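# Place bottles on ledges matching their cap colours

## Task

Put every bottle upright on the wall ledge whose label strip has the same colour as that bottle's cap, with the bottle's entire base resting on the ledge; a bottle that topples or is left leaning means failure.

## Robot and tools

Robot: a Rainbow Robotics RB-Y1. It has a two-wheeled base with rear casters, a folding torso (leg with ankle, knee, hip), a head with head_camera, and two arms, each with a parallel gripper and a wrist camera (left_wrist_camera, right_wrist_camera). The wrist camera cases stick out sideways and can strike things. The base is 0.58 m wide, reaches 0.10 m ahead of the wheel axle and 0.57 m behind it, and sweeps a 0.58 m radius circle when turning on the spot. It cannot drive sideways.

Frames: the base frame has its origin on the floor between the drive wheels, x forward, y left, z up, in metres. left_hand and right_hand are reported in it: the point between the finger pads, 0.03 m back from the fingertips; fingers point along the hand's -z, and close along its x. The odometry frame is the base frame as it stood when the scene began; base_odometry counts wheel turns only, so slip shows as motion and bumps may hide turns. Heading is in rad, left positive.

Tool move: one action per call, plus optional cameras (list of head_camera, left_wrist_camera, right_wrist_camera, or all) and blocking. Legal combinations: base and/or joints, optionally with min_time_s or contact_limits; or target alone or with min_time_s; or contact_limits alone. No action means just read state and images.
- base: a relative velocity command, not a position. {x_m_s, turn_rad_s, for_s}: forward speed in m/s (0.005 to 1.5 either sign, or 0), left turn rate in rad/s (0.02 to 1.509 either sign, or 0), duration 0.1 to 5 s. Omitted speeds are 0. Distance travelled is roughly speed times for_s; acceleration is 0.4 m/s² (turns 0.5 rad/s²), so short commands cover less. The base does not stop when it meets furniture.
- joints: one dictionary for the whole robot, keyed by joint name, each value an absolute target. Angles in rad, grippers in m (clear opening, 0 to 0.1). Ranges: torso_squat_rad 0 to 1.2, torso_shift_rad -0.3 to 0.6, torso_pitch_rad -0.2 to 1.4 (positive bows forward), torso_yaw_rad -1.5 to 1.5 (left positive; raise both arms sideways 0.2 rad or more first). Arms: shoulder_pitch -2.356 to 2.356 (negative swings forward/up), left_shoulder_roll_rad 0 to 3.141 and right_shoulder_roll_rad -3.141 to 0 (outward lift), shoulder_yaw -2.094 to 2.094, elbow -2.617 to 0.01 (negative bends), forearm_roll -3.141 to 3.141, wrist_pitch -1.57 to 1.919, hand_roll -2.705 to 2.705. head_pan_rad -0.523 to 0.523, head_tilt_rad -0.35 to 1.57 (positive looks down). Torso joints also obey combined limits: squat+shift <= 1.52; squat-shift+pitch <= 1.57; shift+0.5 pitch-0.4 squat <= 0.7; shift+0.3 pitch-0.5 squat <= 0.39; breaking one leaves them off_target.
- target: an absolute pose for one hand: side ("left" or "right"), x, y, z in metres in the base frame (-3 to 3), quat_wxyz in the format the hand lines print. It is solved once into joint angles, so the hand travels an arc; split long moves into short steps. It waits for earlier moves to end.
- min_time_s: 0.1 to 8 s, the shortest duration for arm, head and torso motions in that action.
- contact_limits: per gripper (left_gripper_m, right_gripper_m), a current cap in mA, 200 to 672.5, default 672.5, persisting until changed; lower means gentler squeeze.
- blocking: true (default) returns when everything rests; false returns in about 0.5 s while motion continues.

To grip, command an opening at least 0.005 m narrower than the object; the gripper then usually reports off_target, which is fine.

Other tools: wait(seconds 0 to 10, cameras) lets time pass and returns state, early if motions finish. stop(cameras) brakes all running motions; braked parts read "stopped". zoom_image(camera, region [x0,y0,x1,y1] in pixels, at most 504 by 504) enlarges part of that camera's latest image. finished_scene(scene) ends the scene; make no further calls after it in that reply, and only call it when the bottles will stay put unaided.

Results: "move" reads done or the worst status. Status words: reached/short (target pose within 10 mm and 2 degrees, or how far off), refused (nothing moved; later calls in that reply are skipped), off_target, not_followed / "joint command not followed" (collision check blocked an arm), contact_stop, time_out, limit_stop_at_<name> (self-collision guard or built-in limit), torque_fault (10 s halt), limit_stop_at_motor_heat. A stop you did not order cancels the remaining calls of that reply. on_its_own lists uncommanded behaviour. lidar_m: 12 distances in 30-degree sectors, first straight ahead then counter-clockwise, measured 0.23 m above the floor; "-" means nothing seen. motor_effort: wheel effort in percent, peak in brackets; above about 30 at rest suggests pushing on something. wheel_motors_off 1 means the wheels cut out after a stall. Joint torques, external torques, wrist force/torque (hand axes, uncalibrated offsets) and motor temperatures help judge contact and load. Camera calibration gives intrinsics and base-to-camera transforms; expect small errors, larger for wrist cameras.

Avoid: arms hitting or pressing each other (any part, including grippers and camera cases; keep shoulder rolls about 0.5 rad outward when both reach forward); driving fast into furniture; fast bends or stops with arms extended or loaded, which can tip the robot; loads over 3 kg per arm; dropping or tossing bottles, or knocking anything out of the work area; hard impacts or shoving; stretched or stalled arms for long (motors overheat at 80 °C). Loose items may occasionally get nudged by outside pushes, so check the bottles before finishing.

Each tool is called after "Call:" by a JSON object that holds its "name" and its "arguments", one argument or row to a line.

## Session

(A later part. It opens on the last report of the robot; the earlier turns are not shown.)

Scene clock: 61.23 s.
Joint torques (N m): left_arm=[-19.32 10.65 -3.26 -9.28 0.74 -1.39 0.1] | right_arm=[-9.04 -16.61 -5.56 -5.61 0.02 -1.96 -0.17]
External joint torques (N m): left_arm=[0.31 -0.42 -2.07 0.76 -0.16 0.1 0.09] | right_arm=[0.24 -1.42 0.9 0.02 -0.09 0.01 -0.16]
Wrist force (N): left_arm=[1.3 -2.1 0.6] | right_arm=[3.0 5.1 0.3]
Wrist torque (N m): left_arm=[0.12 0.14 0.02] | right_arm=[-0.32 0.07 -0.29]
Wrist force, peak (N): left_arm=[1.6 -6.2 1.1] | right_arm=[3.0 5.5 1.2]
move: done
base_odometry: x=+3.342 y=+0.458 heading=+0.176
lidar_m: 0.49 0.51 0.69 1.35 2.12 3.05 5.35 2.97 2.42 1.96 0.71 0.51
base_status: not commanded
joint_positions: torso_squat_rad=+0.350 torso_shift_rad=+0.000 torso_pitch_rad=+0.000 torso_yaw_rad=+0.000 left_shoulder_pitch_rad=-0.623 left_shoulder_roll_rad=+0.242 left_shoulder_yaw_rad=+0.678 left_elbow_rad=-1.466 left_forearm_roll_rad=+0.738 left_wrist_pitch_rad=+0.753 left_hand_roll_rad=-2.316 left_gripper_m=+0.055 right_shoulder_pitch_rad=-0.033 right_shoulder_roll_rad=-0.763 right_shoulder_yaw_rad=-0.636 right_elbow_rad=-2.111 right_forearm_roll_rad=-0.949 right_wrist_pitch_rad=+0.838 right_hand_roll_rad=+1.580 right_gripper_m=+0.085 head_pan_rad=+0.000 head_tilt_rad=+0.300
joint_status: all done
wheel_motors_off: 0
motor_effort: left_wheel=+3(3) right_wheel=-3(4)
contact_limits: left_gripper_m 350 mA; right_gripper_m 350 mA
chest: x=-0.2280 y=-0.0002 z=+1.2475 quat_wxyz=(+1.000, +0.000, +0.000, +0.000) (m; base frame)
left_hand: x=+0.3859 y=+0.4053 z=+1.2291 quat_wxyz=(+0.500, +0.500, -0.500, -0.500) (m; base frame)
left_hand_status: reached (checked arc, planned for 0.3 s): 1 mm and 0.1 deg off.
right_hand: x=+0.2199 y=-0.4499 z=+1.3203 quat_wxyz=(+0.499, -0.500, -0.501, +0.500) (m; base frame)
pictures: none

Call:
{"name": "move", "arguments": {
  "joints": {"left_gripper_m":0.085},
  "cameras": ["left_wrist_camera"]
}}

Call:
{"name": "move", "arguments": {
  "target": {"side":"left","x":0.31,"y":0.405,"z":1.237,"quat_wxyz":[0.5,0.5,-0.5,-0.5]},
  "min_time_s": 0.7,
  "cameras": ["left_wrist_camera"]
}}

Scene clock: 62.47 s.
Joint torques (N m): left_arm=[-19.85 11.01 -3.24 -9.53 0.63 -1.3 0.15] | right_arm=[-9.39 -17.06 -5.29 -5.4 0.1 -1.72 -0.21]
External joint torques (N m): left_arm=[-0.22 -0.07 -2.05 0.52 -0.31 0.19 0.14] | right_arm=[-0.12 -1.87 1.16 0.23 -0.01 0.26 -0.2]
Wrist force (N): left_arm=[1.7 -4.6 1.1] | right_arm=[3.3 4.8 0.6]
Wrist torque (N m): left_arm=[0.14 0.20 0.02] | right_arm=[-0.28 0.08 -0.30]
Wrist force, peak (N): left_arm=[1.5 -4.9 1.2] | right_arm=[3.3 5.4 1.5]
move: done
base_odometry: x=+3.342 y=+0.458 heading=+0.176
lidar_m: 0.49 0.50 0.70 1.34 2.12 3.06 5.35 2.97 2.41 1.95 0.71 0.51
base_status: not commanded
joint_positions: torso_squat_rad=+0.350 torso_shift_rad=+0.000 torso_pitch_rad=+0.000 torso_yaw_rad=+0.000 left_shoulder_pitch_rad=-0.623 left_shoulder_roll_rad=+0.242 left_shoulder_yaw_rad=+0.678 left_elbow_rad=-1.466 left_forearm_roll_rad=+0.738 left_wrist_pitch_rad=+0.753 left_hand_roll_rad=-2.316 left_gripper_m=+0.085 right_shoulder_pitch_rad=-0.033 right_shoulder_roll_rad=-0.763 right_shoulder_yaw_rad=-0.636 right_elbow_rad=-2.111 right_forearm_roll_rad=-0.949 right_wrist_pitch_rad=+0.838 right_hand_roll_rad=+1.580 right_gripper_m=+0.085 head_pan_rad=+0.000 head_tilt_rad=+0.300
joint_status: all done
wheel_motors_off: 0
motor_effort: left_wheel=+3(3) right_wheel=-2(3)
contact_limits: left_gripper_m 350 mA; right_gripper_m 350 mA
chest: x=-0.2280 y=-0.0002 z=+1.2475 quat_wxyz=(+1.000, +0.000, +0.000, +0.000) (m; base frame)
left_hand: x=+0.3859 y=+0.4053 z=+1.2290 quat_wxyz=(+0.500, +0.500, -0.500, -0.500) (m; base frame)
right_hand: x=+0.2199 y=-0.4499 z=+1.3203 quat_wxyz=(+0.499, -0.500, -0.501, +0.500) (m; base frame)
pictures: left_wrist_camera
camera_calibration:
left_wrist_camera: T_world_to_cam=[[-0.0352605, -0.999365, -0.00515819, 0.423923], [-0.466197, 0.0210138, -0.884431, 1.2857], [0.883978, -0.0287808, -0.466642, 0.31833], [0, 0, 0, 1]] pos_world=[0.332939, 0.405798, 1.28784]

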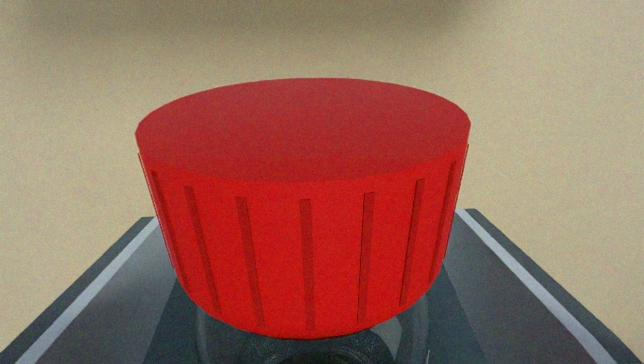

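Scene clock: 63.53 s.
Joint torques (N m): left_arm=[-17.42 9.74 -0.55 -9.87 0.71 -1.85 0.19] | right_arm=[-9.43 -16.92 -5.96 -4.93 0.02 -1.84 -0.22]
External joint torques (N m): left_arm=[-1.67 -0.21 0.27 -0.64 -0.24 -0.19 0.18] | right_arm=[-0.15 -1.73 0.49 0.7 -0.09 0.13 -0.22]
Wrist force (N): left_arm=[1.4 -4.8 0.7] | right_arm=[3.0 4.6 0.8]
Wrist torque (N m): left_arm=[0.16 0.17 -0.09] | right_arm=[-0.25 0.01 -0.29]
Wrist force, peak (N): left_arm=[1.4 -6.1 0.5] | right_arm=[3.1 5.5 1.9]
move: done
base_odometry: x=+3.342 y=+0.458 heading=+0.176
lidar_m: 0.48 0.51 0.69 1.34 2.12 3.05 5.35 2.98 2.41 1.95 0.71 0.51
base_status: not commanded
joint_positions: torso_squat_rad=+0.350 torso_shift_rad=+0.000 torso_pitch_rad=+0.000 torso_yaw_rad=+0.000 left_shoulder_pitch_rad=-0.428 left_shoulder_roll_rad=+0.182 left_shoulder_yaw_rad=+0.703 left_elbow_rad=-1.849 left_forearm_roll_rad=+0.732 left_wrist_pitch_rad=+0.930 left_hand_roll_rad=-2.186 left_gripper_m=+0.085 right_shoulder_pitch_rad=-0.033 right_shoulder_roll_rad=-0.763 right_shoulder_yaw_rad=-0.636 right_elbow_rad=-2.111 right_forearm_roll_rad=-0.949 right_wrist_pitch_rad=+0.838 right_hand_roll_rad=+1.580 right_gripper_m=+0.085 head_pan_rad=+0.000 head_tilt_rad=+0.300
joint_status: all done
wheel_motors_off: 0
motor_effort: left_wheel=+2(3) right_wheel=-2(3)
contact_limits: left_gripper_m 350 mA; right_gripper_m 350 mA
chest: x=-0.2280 y=-0.0002 z=+1.2475 quat_wxyz=(+1.000, +0.000, +0.000, +0.000) (m; base frame)
left_hand: x=+0.3101 y=+0.4050 z=+1.2371 quat_wxyz=(+0.500, +0.500, -0.500, -0.500) (m; base frame)
left_hand_status: reached (checked arc, planned for 0.7 s): 0 mm and 0.0 deg off.
right_hand: x=+0.2199 y=-0.4499 z=+1.3203 quat_wxyz=(+0.499, -0.500, -0.501, +0.500) (m; base frame)
pictures: left_wrist_camera
camera_calibration:
left_wrist_camera: T_world_to_cam=[[-0.0361194, -0.999332, -0.00548024, 0.421718], [-0.466674, 0.0217159, -0.884163, 1.25701], [0.883692, -0.029378, -0.467146, 0.390081], [0, 0, 0, 1]] pos_world=[0.257136, 0.405599, 1.29594]

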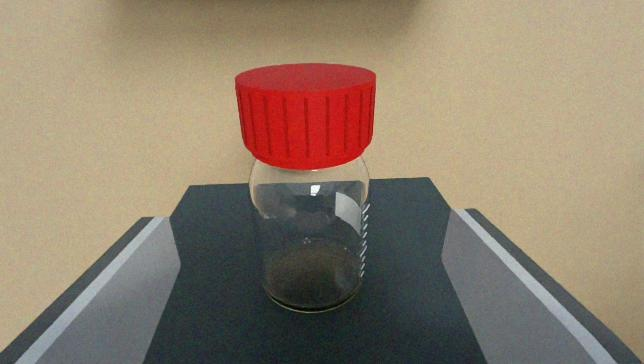

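Call:
{"name": "move", "arguments": {
  "target": {"side":"right","x":0.275,"y":-0.42,"z":1.449,"quat_wxyz":[0.5,-0.5,-0.5,0.5]},
  "min_time_s": 0.8,
  "cameras": ["right_wrist_camera","head_camera"]
}}

Scene clock: 65.70 s.
Joint torques (N m): left_arm=[-16.98 10.36 -0.52 -9.74 0.74 -1.72 0.25] | right_arm=[-13.23 -16.9 -4.96 -2.72 0.51 -1.63 0.23]
External joint torques (N m): left_arm=[-1.23 0.42 0.3 -0.51 -0.21 -0.06 0.23] | right_arm=[0.73 -1.04 2.15 0.58 -0.04 0.27 0.24]
Wrist force (N): left_arm=[1.5 -4.7 0.9] | right_arm=[3.1 4.5 1.4]
Wrist torque (N m): left_arm=[0.14 0.16 -0.09] | right_arm=[-0.23 0.13 -0.06]
Wrist force, peak (N): left_arm=[1.3 -5.2 0.8] | right_arm=[3.3 5.9 1.0]
move: done
base_odometry: x=+3.342 y=+0.458 heading=+0.176
lidar_m: 0.49 0.50 0.69 1.34 2.12 3.06 5.35 2.97 2.42 1.95 0.71 0.51
base_status: not commanded
joint_positions: torso_squat_rad=+0.350 torso_shift_rad=+0.000 torso_pitch_rad=+0.000 torso_yaw_rad=+0.000 left_shoulder_pitch_rad=-0.428 left_shoulder_roll_rad=+0.182 left_shoulder_yaw_rad=+0.703 left_elbow_rad=-1.849 left_forearm_roll_rad=+0.732 left_wrist_pitch_rad=+0.930 left_hand_roll_rad=-2.186 left_gripper_m=+0.085 right_shoulder_pitch_rad=-0.507 right_shoulder_roll_rad=-1.072 right_shoulder_yaw_rad=-0.404 right_elbow_rad=-1.908 right_forearm_roll_rad=-0.843 right_wrist_pitch_rad=+1.025 right_hand_roll_rad=+1.291 right_gripper_m=+0.085 head_pan_rad=+0.000 head_tilt_rad=+0.300
joint_status: all done
wheel_motors_off: 0
motor_effort: left_wheel=+3(3) right_wheel=-4(4)
contact_limits: left_gripper_m 350 mA; right_gripper_m 350 mA
chest: x=-0.2280 y=-0.0002 z=+1.2475 quat_wxyz=(+1.000, +0.000, +0.000, +0.000) (m; base frame)
left_hand: x=+0.3101 y=+0.4050 z=+1.2372 quat_wxyz=(+0.500, +0.500, -0.500, -0.500) (m; base frame)
right_hand: x=+0.2745 y=-0.4200 z=+1.4492 quat_wxyz=(+0.500, -0.500, -0.500, +0.500) (m; base frame)
right_hand_status: reached (checked arc, planned for 0.8 s): 1 mm and 0.1 deg off.
pictures: head_camera, right_wrist_camera
camera_calibration:
head_camera: T_world_to_cam=[[-0.0291231, -0.999324, 0.0224455, -0.0340031], [-0.260435, -0.0140935, -0.965389, 1.4023], [0.965052, -0.0339607, -0.259848, 0.517981], [0, 0, 0, 1]] pos_world=[-0.135661, 0.00337415, 1.48912]
right_wrist_camera: T_world_to_cam=[[-0.0172438, -0.998506, 0.0518451, -0.494618], [-0.495719, -0.0364933, -0.867716, 1.40528], [0.868312, -0.0406633, -0.494349, 0.533086], [0, 0, 0, 1]] pos_world=[0.22521, -0.420919, 1.50856]

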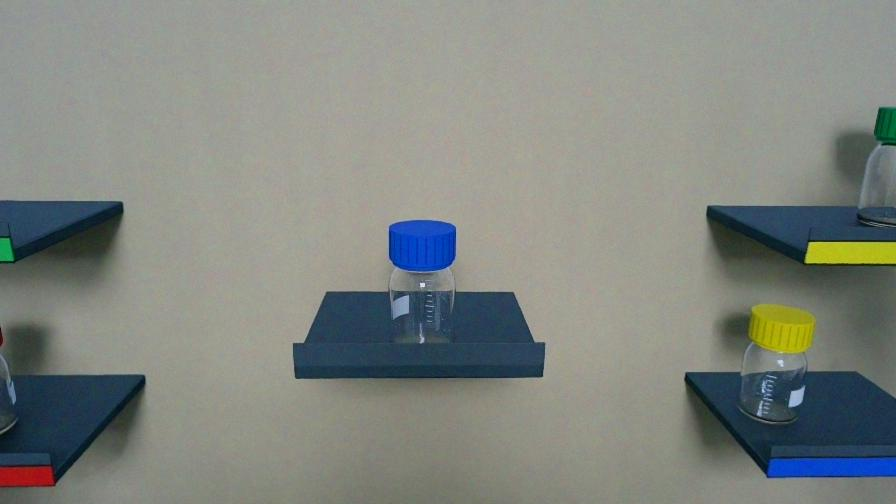

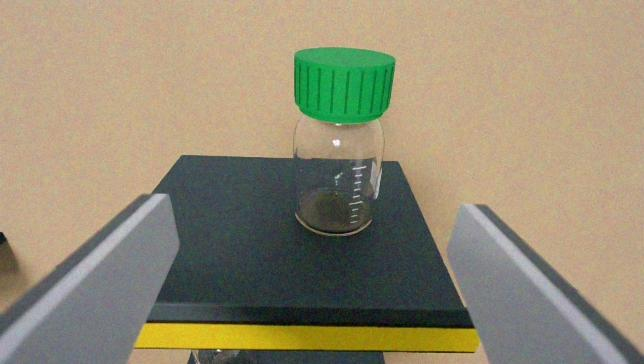

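Call:
{"name": "move", "arguments": {
  "target": {"side":"right","x":0.318,"y":-0.4405,"z":1.449,"quat_wxyz":[0.5,-0.5,-0.5,0.5]},
  "min_time_s": 0.5
}}

Call:
{"name": "move", "arguments": {
  "target": {"side":"right","x":0.405,"y":-0.4405,"z":1.4345,"quat_wxyz":[0.5,-0.5,-0.5,0.5]},
  "min_time_s": 0.7,
  "cameras": ["right_wrist_camera"]
}}

Call:
{"name": "move", "arguments": {
  "joints": {"right_gripper_m":0.045,"left_shoulder_pitch_rad":-0.033,"left_shoulder_roll_rad":0.763,"left_shoulder_yaw_rad":0.636,"left_elbow_rad":-2.111,"left_forearm_roll_rad":0.949,"left_wrist_pitch_rad":0.838,"left_hand_roll_rad":-1.58},
  "min_time_s": 0.9,
  "cameras": ["right_wrist_camera"]
}}

Scene clock: 68.87 s.
Joint torques (N m): left_arm=[-16.23 10.58 -0.56 -9.76 0.75 -1.83 0.18] | right_arm=[-16.44 -17.11 -5.75 -4.49 0.22 -1.68 -0.27]
External joint torques (N m): left_arm=[-0.47 0.63 0.27 -0.53 -0.2 -0.17 0.17] | right_arm=[-0.32 -1 1.28 0.09 -0.13 0.27 -0.26]
Wrist force (N): left_arm=[1.5 -4.7 0.9] | right_arm=[2.0 4.6 0.5]
Wrist torque (N m): left_arm=[0.18 0.16 -0.09] | right_arm=[-0.21 -0.04 -0.31]
Wrist force, peak (N): left_arm=[1.8 -4.8 1.1] | right_arm=[4.1 4.8 2.2]
move: done
base_odometry: x=+3.342 y=+0.458 heading=+0.176
lidar_m: 0.49 0.51 0.69 1.34 2.12 3.05 5.35 2.97 2.41 1.95 0.71 0.51
base_status: not commanded
joint_positions: torso_squat_rad=+0.350 torso_shift_rad=+0.000 torso_pitch_rad=+0.000 torso_yaw_rad=+0.000 left_shoulder_pitch_rad=-0.428 left_shoulder_roll_rad=+0.182 left_shoulder_yaw_rad=+0.703 left_elbow_rad=-1.849 left_forearm_roll_rad=+0.732 left_wrist_pitch_rad=+0.930 left_hand_roll_rad=-2.186 left_gripper_m=+0.085 right_shoulder_pitch_rad=-0.643 right_shoulder_roll_rad=-1.060 right_shoulder_yaw_rad=-0.300 right_elbow_rad=-1.669 right_forearm_roll_rad=-0.869 right_wrist_pitch_rad=+0.926 right_hand_roll_rad=+1.422 right_gripper_m=+0.085 head_pan_rad=+0.000 head_tilt_rad=+0.300
joint_status: all done
wheel_motors_off: 0
motor_effort: left_wheel=+3(4) right_wheel=-3(4)
contact_limits: left_gripper_m 350 mA; right_gripper_m 350 mA
chest: x=-0.2280 y=-0.0002 z=+1.2475 quat_wxyz=(+1.000, +0.000, +0.000, +0.000) (m; base frame)
left_hand: x=+0.3101 y=+0.4050 z=+1.2372 quat_wxyz=(+0.500, +0.500, -0.500, -0.500) (m; base frame)
right_hand: x=+0.3179 y=-0.4406 z=+1.4490 quat_wxyz=(+0.500, -0.500, -0.500, +0.500) (m; base frame)
right_hand_status: reached (checked arc, planned for 0.6 s): 0 mm and 0.0 deg off.
pictures: none

Scene clock: 70.50 s.
Joint torques (N m): left_arm=[-16.59 10.56 -0.99 -9.69 0.66 -1.96 0.27] | right_arm=[-20.8 -16.8 -4.45 -6.15 0.13 -1.79 -0.04]
External joint torques (N m): left_arm=[-0.84 0.61 -0.17 -0.46 -0.29 -0.3 0.25] | right_arm=[-0.07 -2.16 1.27 0.77 0.09 0.18 -0.03]
Wrist force (N): left_arm=[1.5 -4.6 1.0] | right_arm=[2.9 4.9 0.0]
Wrist torque (N m): left_arm=[0.15 0.16 -0.10] | right_arm=[-0.30 0.06 -0.29]
Wrist force, peak (N): left_arm=[1.6 -4.9 1.3] | right_arm=[4.4 5.2 0.3]
move: done
base_odometry: x=+3.342 y=+0.458 heading=+0.176
lidar_m: 0.49 0.51 0.70 1.34 2.12 3.05 5.35 2.98 2.42 1.96 0.70 0.51
base_status: not commanded
joint_positions: torso_squat_rad=+0.350 torso_shift_rad=+0.000 torso_pitch_rad=+0.000 torso_yaw_rad=+0.000 left_shoulder_pitch_rad=-0.428 left_shoulder_roll_rad=+0.182 left_shoulder_yaw_rad=+0.703 left_elbow_rad=-1.849 left_forearm_roll_rad=+0.732 left_wrist_pitch_rad=+0.930 left_hand_roll_rad=-2.186 left_gripper_m=+0.085 right_shoulder_pitch_rad=-0.934 right_shoulder_roll_rad=-0.939 right_shoulder_yaw_rad=-0.117 right_elbow_rad=-1.227 right_forearm_roll_rad=-0.854 right_wrist_pitch_rad=+0.749 right_hand_roll_rad=+1.644 right_gripper_m=+0.085 head_pan_rad=+0.000 head_tilt_rad=+0.300
joint_status: all done
wheel_motors_off: 0
motor_effort: left_wheel=+3(4) right_wheel=-3(4)
contact_limits: left_gripper_m 350 mA; right_gripper_m 350 mA
chest: x=-0.2280 y=-0.0002 z=+1.2475 quat_wxyz=(+1.000, +0.000, +0.000, +0.000) (m; base frame)
left_hand: x=+0.3101 y=+0.4050 z=+1.2372 quat_wxyz=(+0.500, +0.500, -0.500, -0.500) (m; base frame)
right_hand: x=+0.4049 y=-0.4404 z=+1.4345 quat_wxyz=(+0.500, -0.500, -0.500, +0.500) (m; base frame)
right_hand_status: reached (checked arc, planned for 0.8 s): 0 mm and 0.0 deg off.
pictures: right_wrist_camera
camera_calibration:
right_wrist_camera: T_world_to_cam=[[-0.0175641, -0.998532, 0.0512434, -0.510975], [-0.4961, -0.0357941, -0.867527, 1.45658], [0.868088, -0.0406592, -0.494743, 0.412431], [0, 0, 0, 1]] pos_world=[0.355608, -0.441319, 1.49386]

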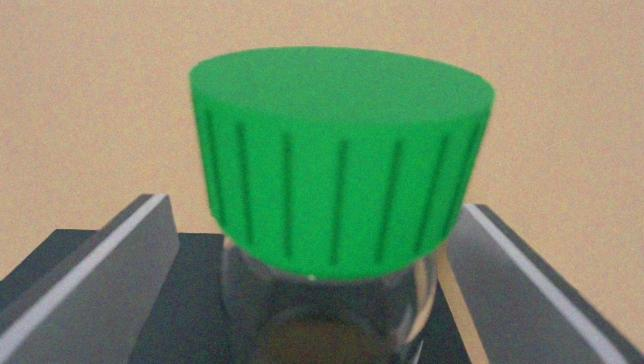

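Scene clock: 71.90 s.
Joint torques (N m): left_arm=[-10.39 14.66 4.8 -5.89 -0.08 -2.11 -0.1] | right_arm=[-20.8 -16.44 -3.87 -6.36 0.11 -1.93 -0.17]
External joint torques (N m): left_arm=[-0.79 -0.08 -1.91 -0.26 -0.15 -0.08 -0.12] | right_arm=[-0.08 -1.8 1.85 0.57 0.07 0.04 -0.16]
Wrist force (N): left_arm=[1.6 -4.4 1.2] | right_arm=[2.6 5.6 0.5]
Wrist torque (N m): left_arm=[0.12 0.18 -0.10] | right_arm=[-0.32 0.04 -0.28]
Wrist force, peak (N): left_arm=[2.1 -5.9 0.6] | right_arm=[3.5 6.5 1.2]
move: off_target
base_odometry: x=+3.342 y=+0.458 heading=+0.176
lidar_m: 0.49 0.51 0.70 1.34 2.11 3.06 5.35 2.98 2.41 1.95 0.71 0.51
base_status: not commanded
joint_positions: torso_squat_rad=+0.350 torso_shift_rad=+0.000 torso_pitch_rad=+0.000 torso_yaw_rad=+0.000 left_shoulder_pitch_rad=-0.033 left_shoulder_roll_rad=+0.763 left_shoulder_yaw_rad=+0.636 left_elbow_rad=-2.111 left_forearm_roll_rad=+0.949 left_wrist_pitch_rad=+0.838 left_hand_roll_rad=-1.580 left_gripper_m=+0.085 right_shoulder_pitch_rad=-0.934 right_shoulder_roll_rad=-0.939 right_shoulder_yaw_rad=-0.117 right_elbow_rad=-1.227 right_forearm_roll_rad=-0.854 right_wrist_pitch_rad=+0.749 right_hand_roll_rad=+1.644 right_gripper_m=+0.055 head_pan_rad=+0.000 head_tilt_rad=+0.300
joint_status: right_gripper_m off_target (ended at +0.055, target +0.045); the others done
wheel_motors_off: 0
motor_effort: left_wheel=+3(3) right_wheel=-3(4)
contact_limits: left_gripper_m 350 mA; right_gripper_m 350 mA
chest: x=-0.2280 y=-0.0002 z=+1.2475 quat_wxyz=(+1.000, +0.000, +0.000, +0.000) (m; base frame)
left_hand: x=+0.2199 y=+0.4495 z=+1.3212 quat_wxyz=(+0.498, +0.501, -0.501, -0.500) (m; base frame)
right_hand: x=+0.4049 y=-0.4405 z=+1.4344 quat_wxyz=(+0.500, -0.500, -0.500, +0.500) (m; base frame)
pictures: right_wrist_camera
camera_calibration:
right_wrist_camera: T_world_to_cam=[[-0.0176957, -0.998531, 0.0512058, -0.510972], [-0.49622, -0.0356905, -0.867463, 1.45657], [0.868016, -0.0407597, -0.49486, 0.412584], [0, 0, 0, 1]] pos_world=[0.355608, -0.441419, 1.49386]

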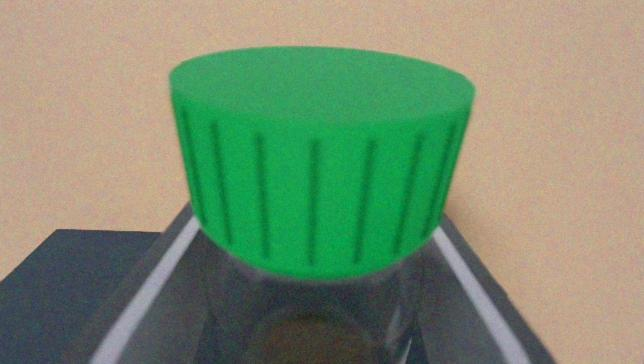

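Call:
{"name": "move", "arguments": {
  "target": {"side":"right","x":0.358,"y":-0.436,"z":1.488,"quat_wxyz":[0.5,-0.5,-0.5,0.5]},
  "min_time_s": 0.7
}}

Call:
{"name": "move", "arguments": {
  "target": {"side":"right","x":0.238,"y":-0.40,"z":1.47,"quat_wxyz":[0.5,-0.5,-0.5,0.5]},
  "min_time_s": 0.9
}}

Call:
{"name": "move", "arguments": {
  "target": {"side":"right","x":0.205,"y":-0.19,"z":1.35,"quat_wxyz":[0.5,-0.5,-0.5,0.5]},
  "min_time_s": 1.2,
  "cameras": ["right_wrist_camera"]
}}

Scene clock: 73.80 s.
Joint torques (N m): left_arm=[-10.63 14.78 4.88 -5.95 -0.23 -2.1 0.04] | right_arm=[-17.88 -16.41 -6.65 -5.28 0.13 -2.09 0.1]
External joint torques (N m): left_arm=[-1.03 0.05 -1.83 -0.32 -0.3 -0.07 0.03] | right_arm=[0.88 -2 -0.57 0.08 -0.08 -0.12 0.1]
Wrist force (N): left_arm=[1.4 -4.7 1.3] | right_arm=[3.1 6.2 0.3]
Wrist torque (N m): left_arm=[0.15 0.18 -0.09] | right_arm=[-0.17 0.06 -0.14]
Wrist force, peak (N): left_arm=[1.3 -5.1 1.1] | right_arm=[3.5 6.8 0.9]
move: done
base_odometry: x=+3.342 y=+0.458 heading=+0.176
lidar_m: 0.49 0.51 0.69 1.34 2.11 3.06 5.35 2.98 2.42 1.95 0.70 0.51
base_status: not commanded
joint_positions: torso_squat_rad=+0.350 torso_shift_rad=+0.000 torso_pitch_rad=+0.000 torso_yaw_rad=+0.000 left_shoulder_pitch_rad=-0.033 left_shoulder_roll_rad=+0.763 left_shoulder_yaw_rad=+0.636 left_elbow_rad=-2.111 left_forearm_roll_rad=+0.949 left_wrist_pitch_rad=+0.838 left_hand_roll_rad=-1.580 left_gripper_m=+0.085 right_shoulder_pitch_rad=-0.928 right_shoulder_roll_rad=-1.045 right_shoulder_yaw_rad=-0.163 right_elbow_rad=-1.409 right_forearm_roll_rad=-0.855 right_wrist_pitch_rad=+0.926 right_hand_roll_rad=+1.509 right_gripper_m=+0.055 head_pan_rad=+0.000 head_tilt_rad=+0.300
joint_status: all done
wheel_motors_off: 0
motor_effort: left_wheel=+3(3) right_wheel=-3(4)
contact_limits: left_gripper_m 350 mA; right_gripper_m 350 mA
chest: x=-0.2280 y=-0.0002 z=+1.2475 quat_wxyz=(+1.000, +0.000, +0.000, +0.000) (m; base frame)
left_hand: x=+0.2199 y=+0.4495 z=+1.3212 quat_wxyz=(+0.498, +0.501, -0.501, -0.500) (m; base frame)
right_hand: x=+0.3581 y=-0.4359 z=+1.4880 quat_wxyz=(+0.500, -0.500, -0.500, +0.500) (m; base frame)
right_hand_status: reached (checked arc, planned for 0.7 s): 0 mm and 0.0 deg off.
pictures: none

Scene clock: 75.07 s.
Joint torques (N m): left_arm=[-10.41 14.6 5.33 -5.88 -0.06 -2.06 0.01] | right_arm=[-12.54 -17.96 -7.16 -1.54 0.89 -2.27 0]
External joint torques (N m): left_arm=[-0.81 -0.13 -1.38 -0.25 -0.13 -0.03 0] | right_arm=[-0.15 -2.54 -0.14 0.16 0.12 -0.46 0]
Wrist force (N): left_arm=[1.6 -4.5 1.1] | right_arm=[3.3 5.8 0.6]
Wrist torque (N m): left_arm=[0.12 0.19 -0.09] | right_arm=[-0.15 0.08 -0.12]
Wrist force, peak (N): left_arm=[1.3 -5.1 1.3] | right_arm=[4.8 6.4 1.8]
move: done
base_odometry: x=+3.342 y=+0.458 heading=+0.176
lidar_m: 0.49 0.50 0.69 1.34 2.11 3.05 5.34 2.98 2.41 1.95 0.70 0.51
base_status: not commanded
joint_positions: torso_squat_rad=+0.350 torso_shift_rad=+0.000 torso_pitch_rad=+0.000 torso_yaw_rad=+0.000 left_shoulder_pitch_rad=-0.033 left_shoulder_roll_rad=+0.763 left_shoulder_yaw_rad=+0.636 left_elbow_rad=-2.111 left_forearm_roll_rad=+0.949 left_wrist_pitch_rad=+0.838 left_hand_roll_rad=-1.580 left_gripper_m=+0.085 right_shoulder_pitch_rad=-0.472 right_shoulder_roll_rad=-1.146 right_shoulder_yaw_rad=-0.466 right_elbow_rad=-2.052 right_forearm_roll_rad=-0.871 right_wrist_pitch_rad=+1.129 right_hand_roll_rad=+1.165 right_gripper_m=+0.055 head_pan_rad=+0.000 head_tilt_rad=+0.300
joint_status: all done
wheel_motors_off: 0
motor_effort: left_wheel=+3(3) right_wheel=-4(4)
contact_limits: left_gripper_m 350 mA; right_gripper_m 350 mA
chest: x=-0.2280 y=-0.0002 z=+1.2475 quat_wxyz=(+1.000, +0.000, +0.000, +0.000) (m; base frame)
left_hand: x=+0.2199 y=+0.4495 z=+1.3212 quat_wxyz=(+0.498, +0.501, -0.501, -0.500) (m; base frame)
right_hand: x=+0.2383 y=-0.4002 z=+1.4701 quat_wxyz=(+0.501, -0.500, -0.499, +0.500) (m; base frame)
right_hand_status: reached (checked arc, planned for 0.9 s): 0 mm and 0.1 deg off.
pictures: none

Scene clock: 76.67 s.
Joint torques (N m): left_arm=[-10.46 14.95 5.53 -5.94 -0.13 -2.07 0.07] | right_arm=[-14.48 -8.12 -5.65 -2.09 1.57 -1.45 0.1]
External joint torques (N m): left_arm=[-0.85 0.22 -1.18 -0.31 -0.2 -0.04 0.05] | right_arm=[-0.9 -0.95 1.14 0.04 0.04 -0.19 0.11]
Wrist force (N): left_arm=[1.4 -4.7 1.0] | right_arm=[3.0 6.1 1.0]
Wrist torque (N m): left_arm=[0.14 0.16 -0.11] | right_arm=[-0.26 0.06 -0.05]
Wrist force, peak (N): left_arm=[1.5 -4.9 1.0] | right_arm=[4.6 7.3 -1.0]
move: done
base_odometry: x=+3.342 y=+0.458 heading=+0.176
lidar_m: 0.48 0.51 0.70 1.33 2.12 3.05 5.35 2.98 2.41 1.96 0.70 0.51
base_status: not commanded
joint_positions: torso_squat_rad=+0.350 torso_shift_rad=+0.000 torso_pitch_rad=+0.000 torso_yaw_rad=+0.000 left_shoulder_pitch_rad=-0.033 left_shoulder_roll_rad=+0.763 left_shoulder_yaw_rad=+0.636 left_elbow_rad=-2.111 left_forearm_roll_rad=+0.949 left_wrist_pitch_rad=+0.838 left_hand_roll_rad=-1.580 left_gripper_m=+0.085 right_shoulder_pitch_rad=-0.622 right_shoulder_roll_rad=-0.795 right_shoulder_yaw_rad=+0.309 right_elbow_rad=-2.589 right_forearm_roll_rad=+0.006 right_wrist_pitch_rad=+1.571 right_hand_roll_rad=+0.686 right_gripper_m=+0.055 head_pan_rad=+0.000 head_tilt_rad=+0.300
joint_status: all done
wheel_motors_off: 0
motor_effort: left_wheel=+3(4) right_wheel=-2(4)
contact_limits: left_gripper_m 350 mA; right_gripper_m 350 mA
chest: x=-0.2280 y=-0.0002 z=+1.2475 quat_wxyz=(+1.000, +0.000, +0.000, +0.000) (m; base frame)
left_hand: x=+0.2199 y=+0.4495 z=+1.3212 quat_wxyz=(+0.498, +0.501, -0.501, -0.500) (m; base frame)
right_hand: x=+0.2049 y=-0.1900 z=+1.3499 quat_wxyz=(+0.500, -0.499, -0.500, +0.500) (m; base frame)
right_hand_status: reached (checked arc, planned for 1.2 s): 0 mm and 0.1 deg off.
pictures: right_wrist_camera
camera_calibration:
right_wrist_camera: T_world_to_cam=[[-0.0153639, -0.998559, 0.0514153, -0.260805], [-0.496828, -0.0370003, -0.86706, 1.29215], [0.867713, -0.0388659, -0.495544, 0.555896], [0, 0, 0, 1]] pos_world=[0.155612, -0.191014, 1.40925]

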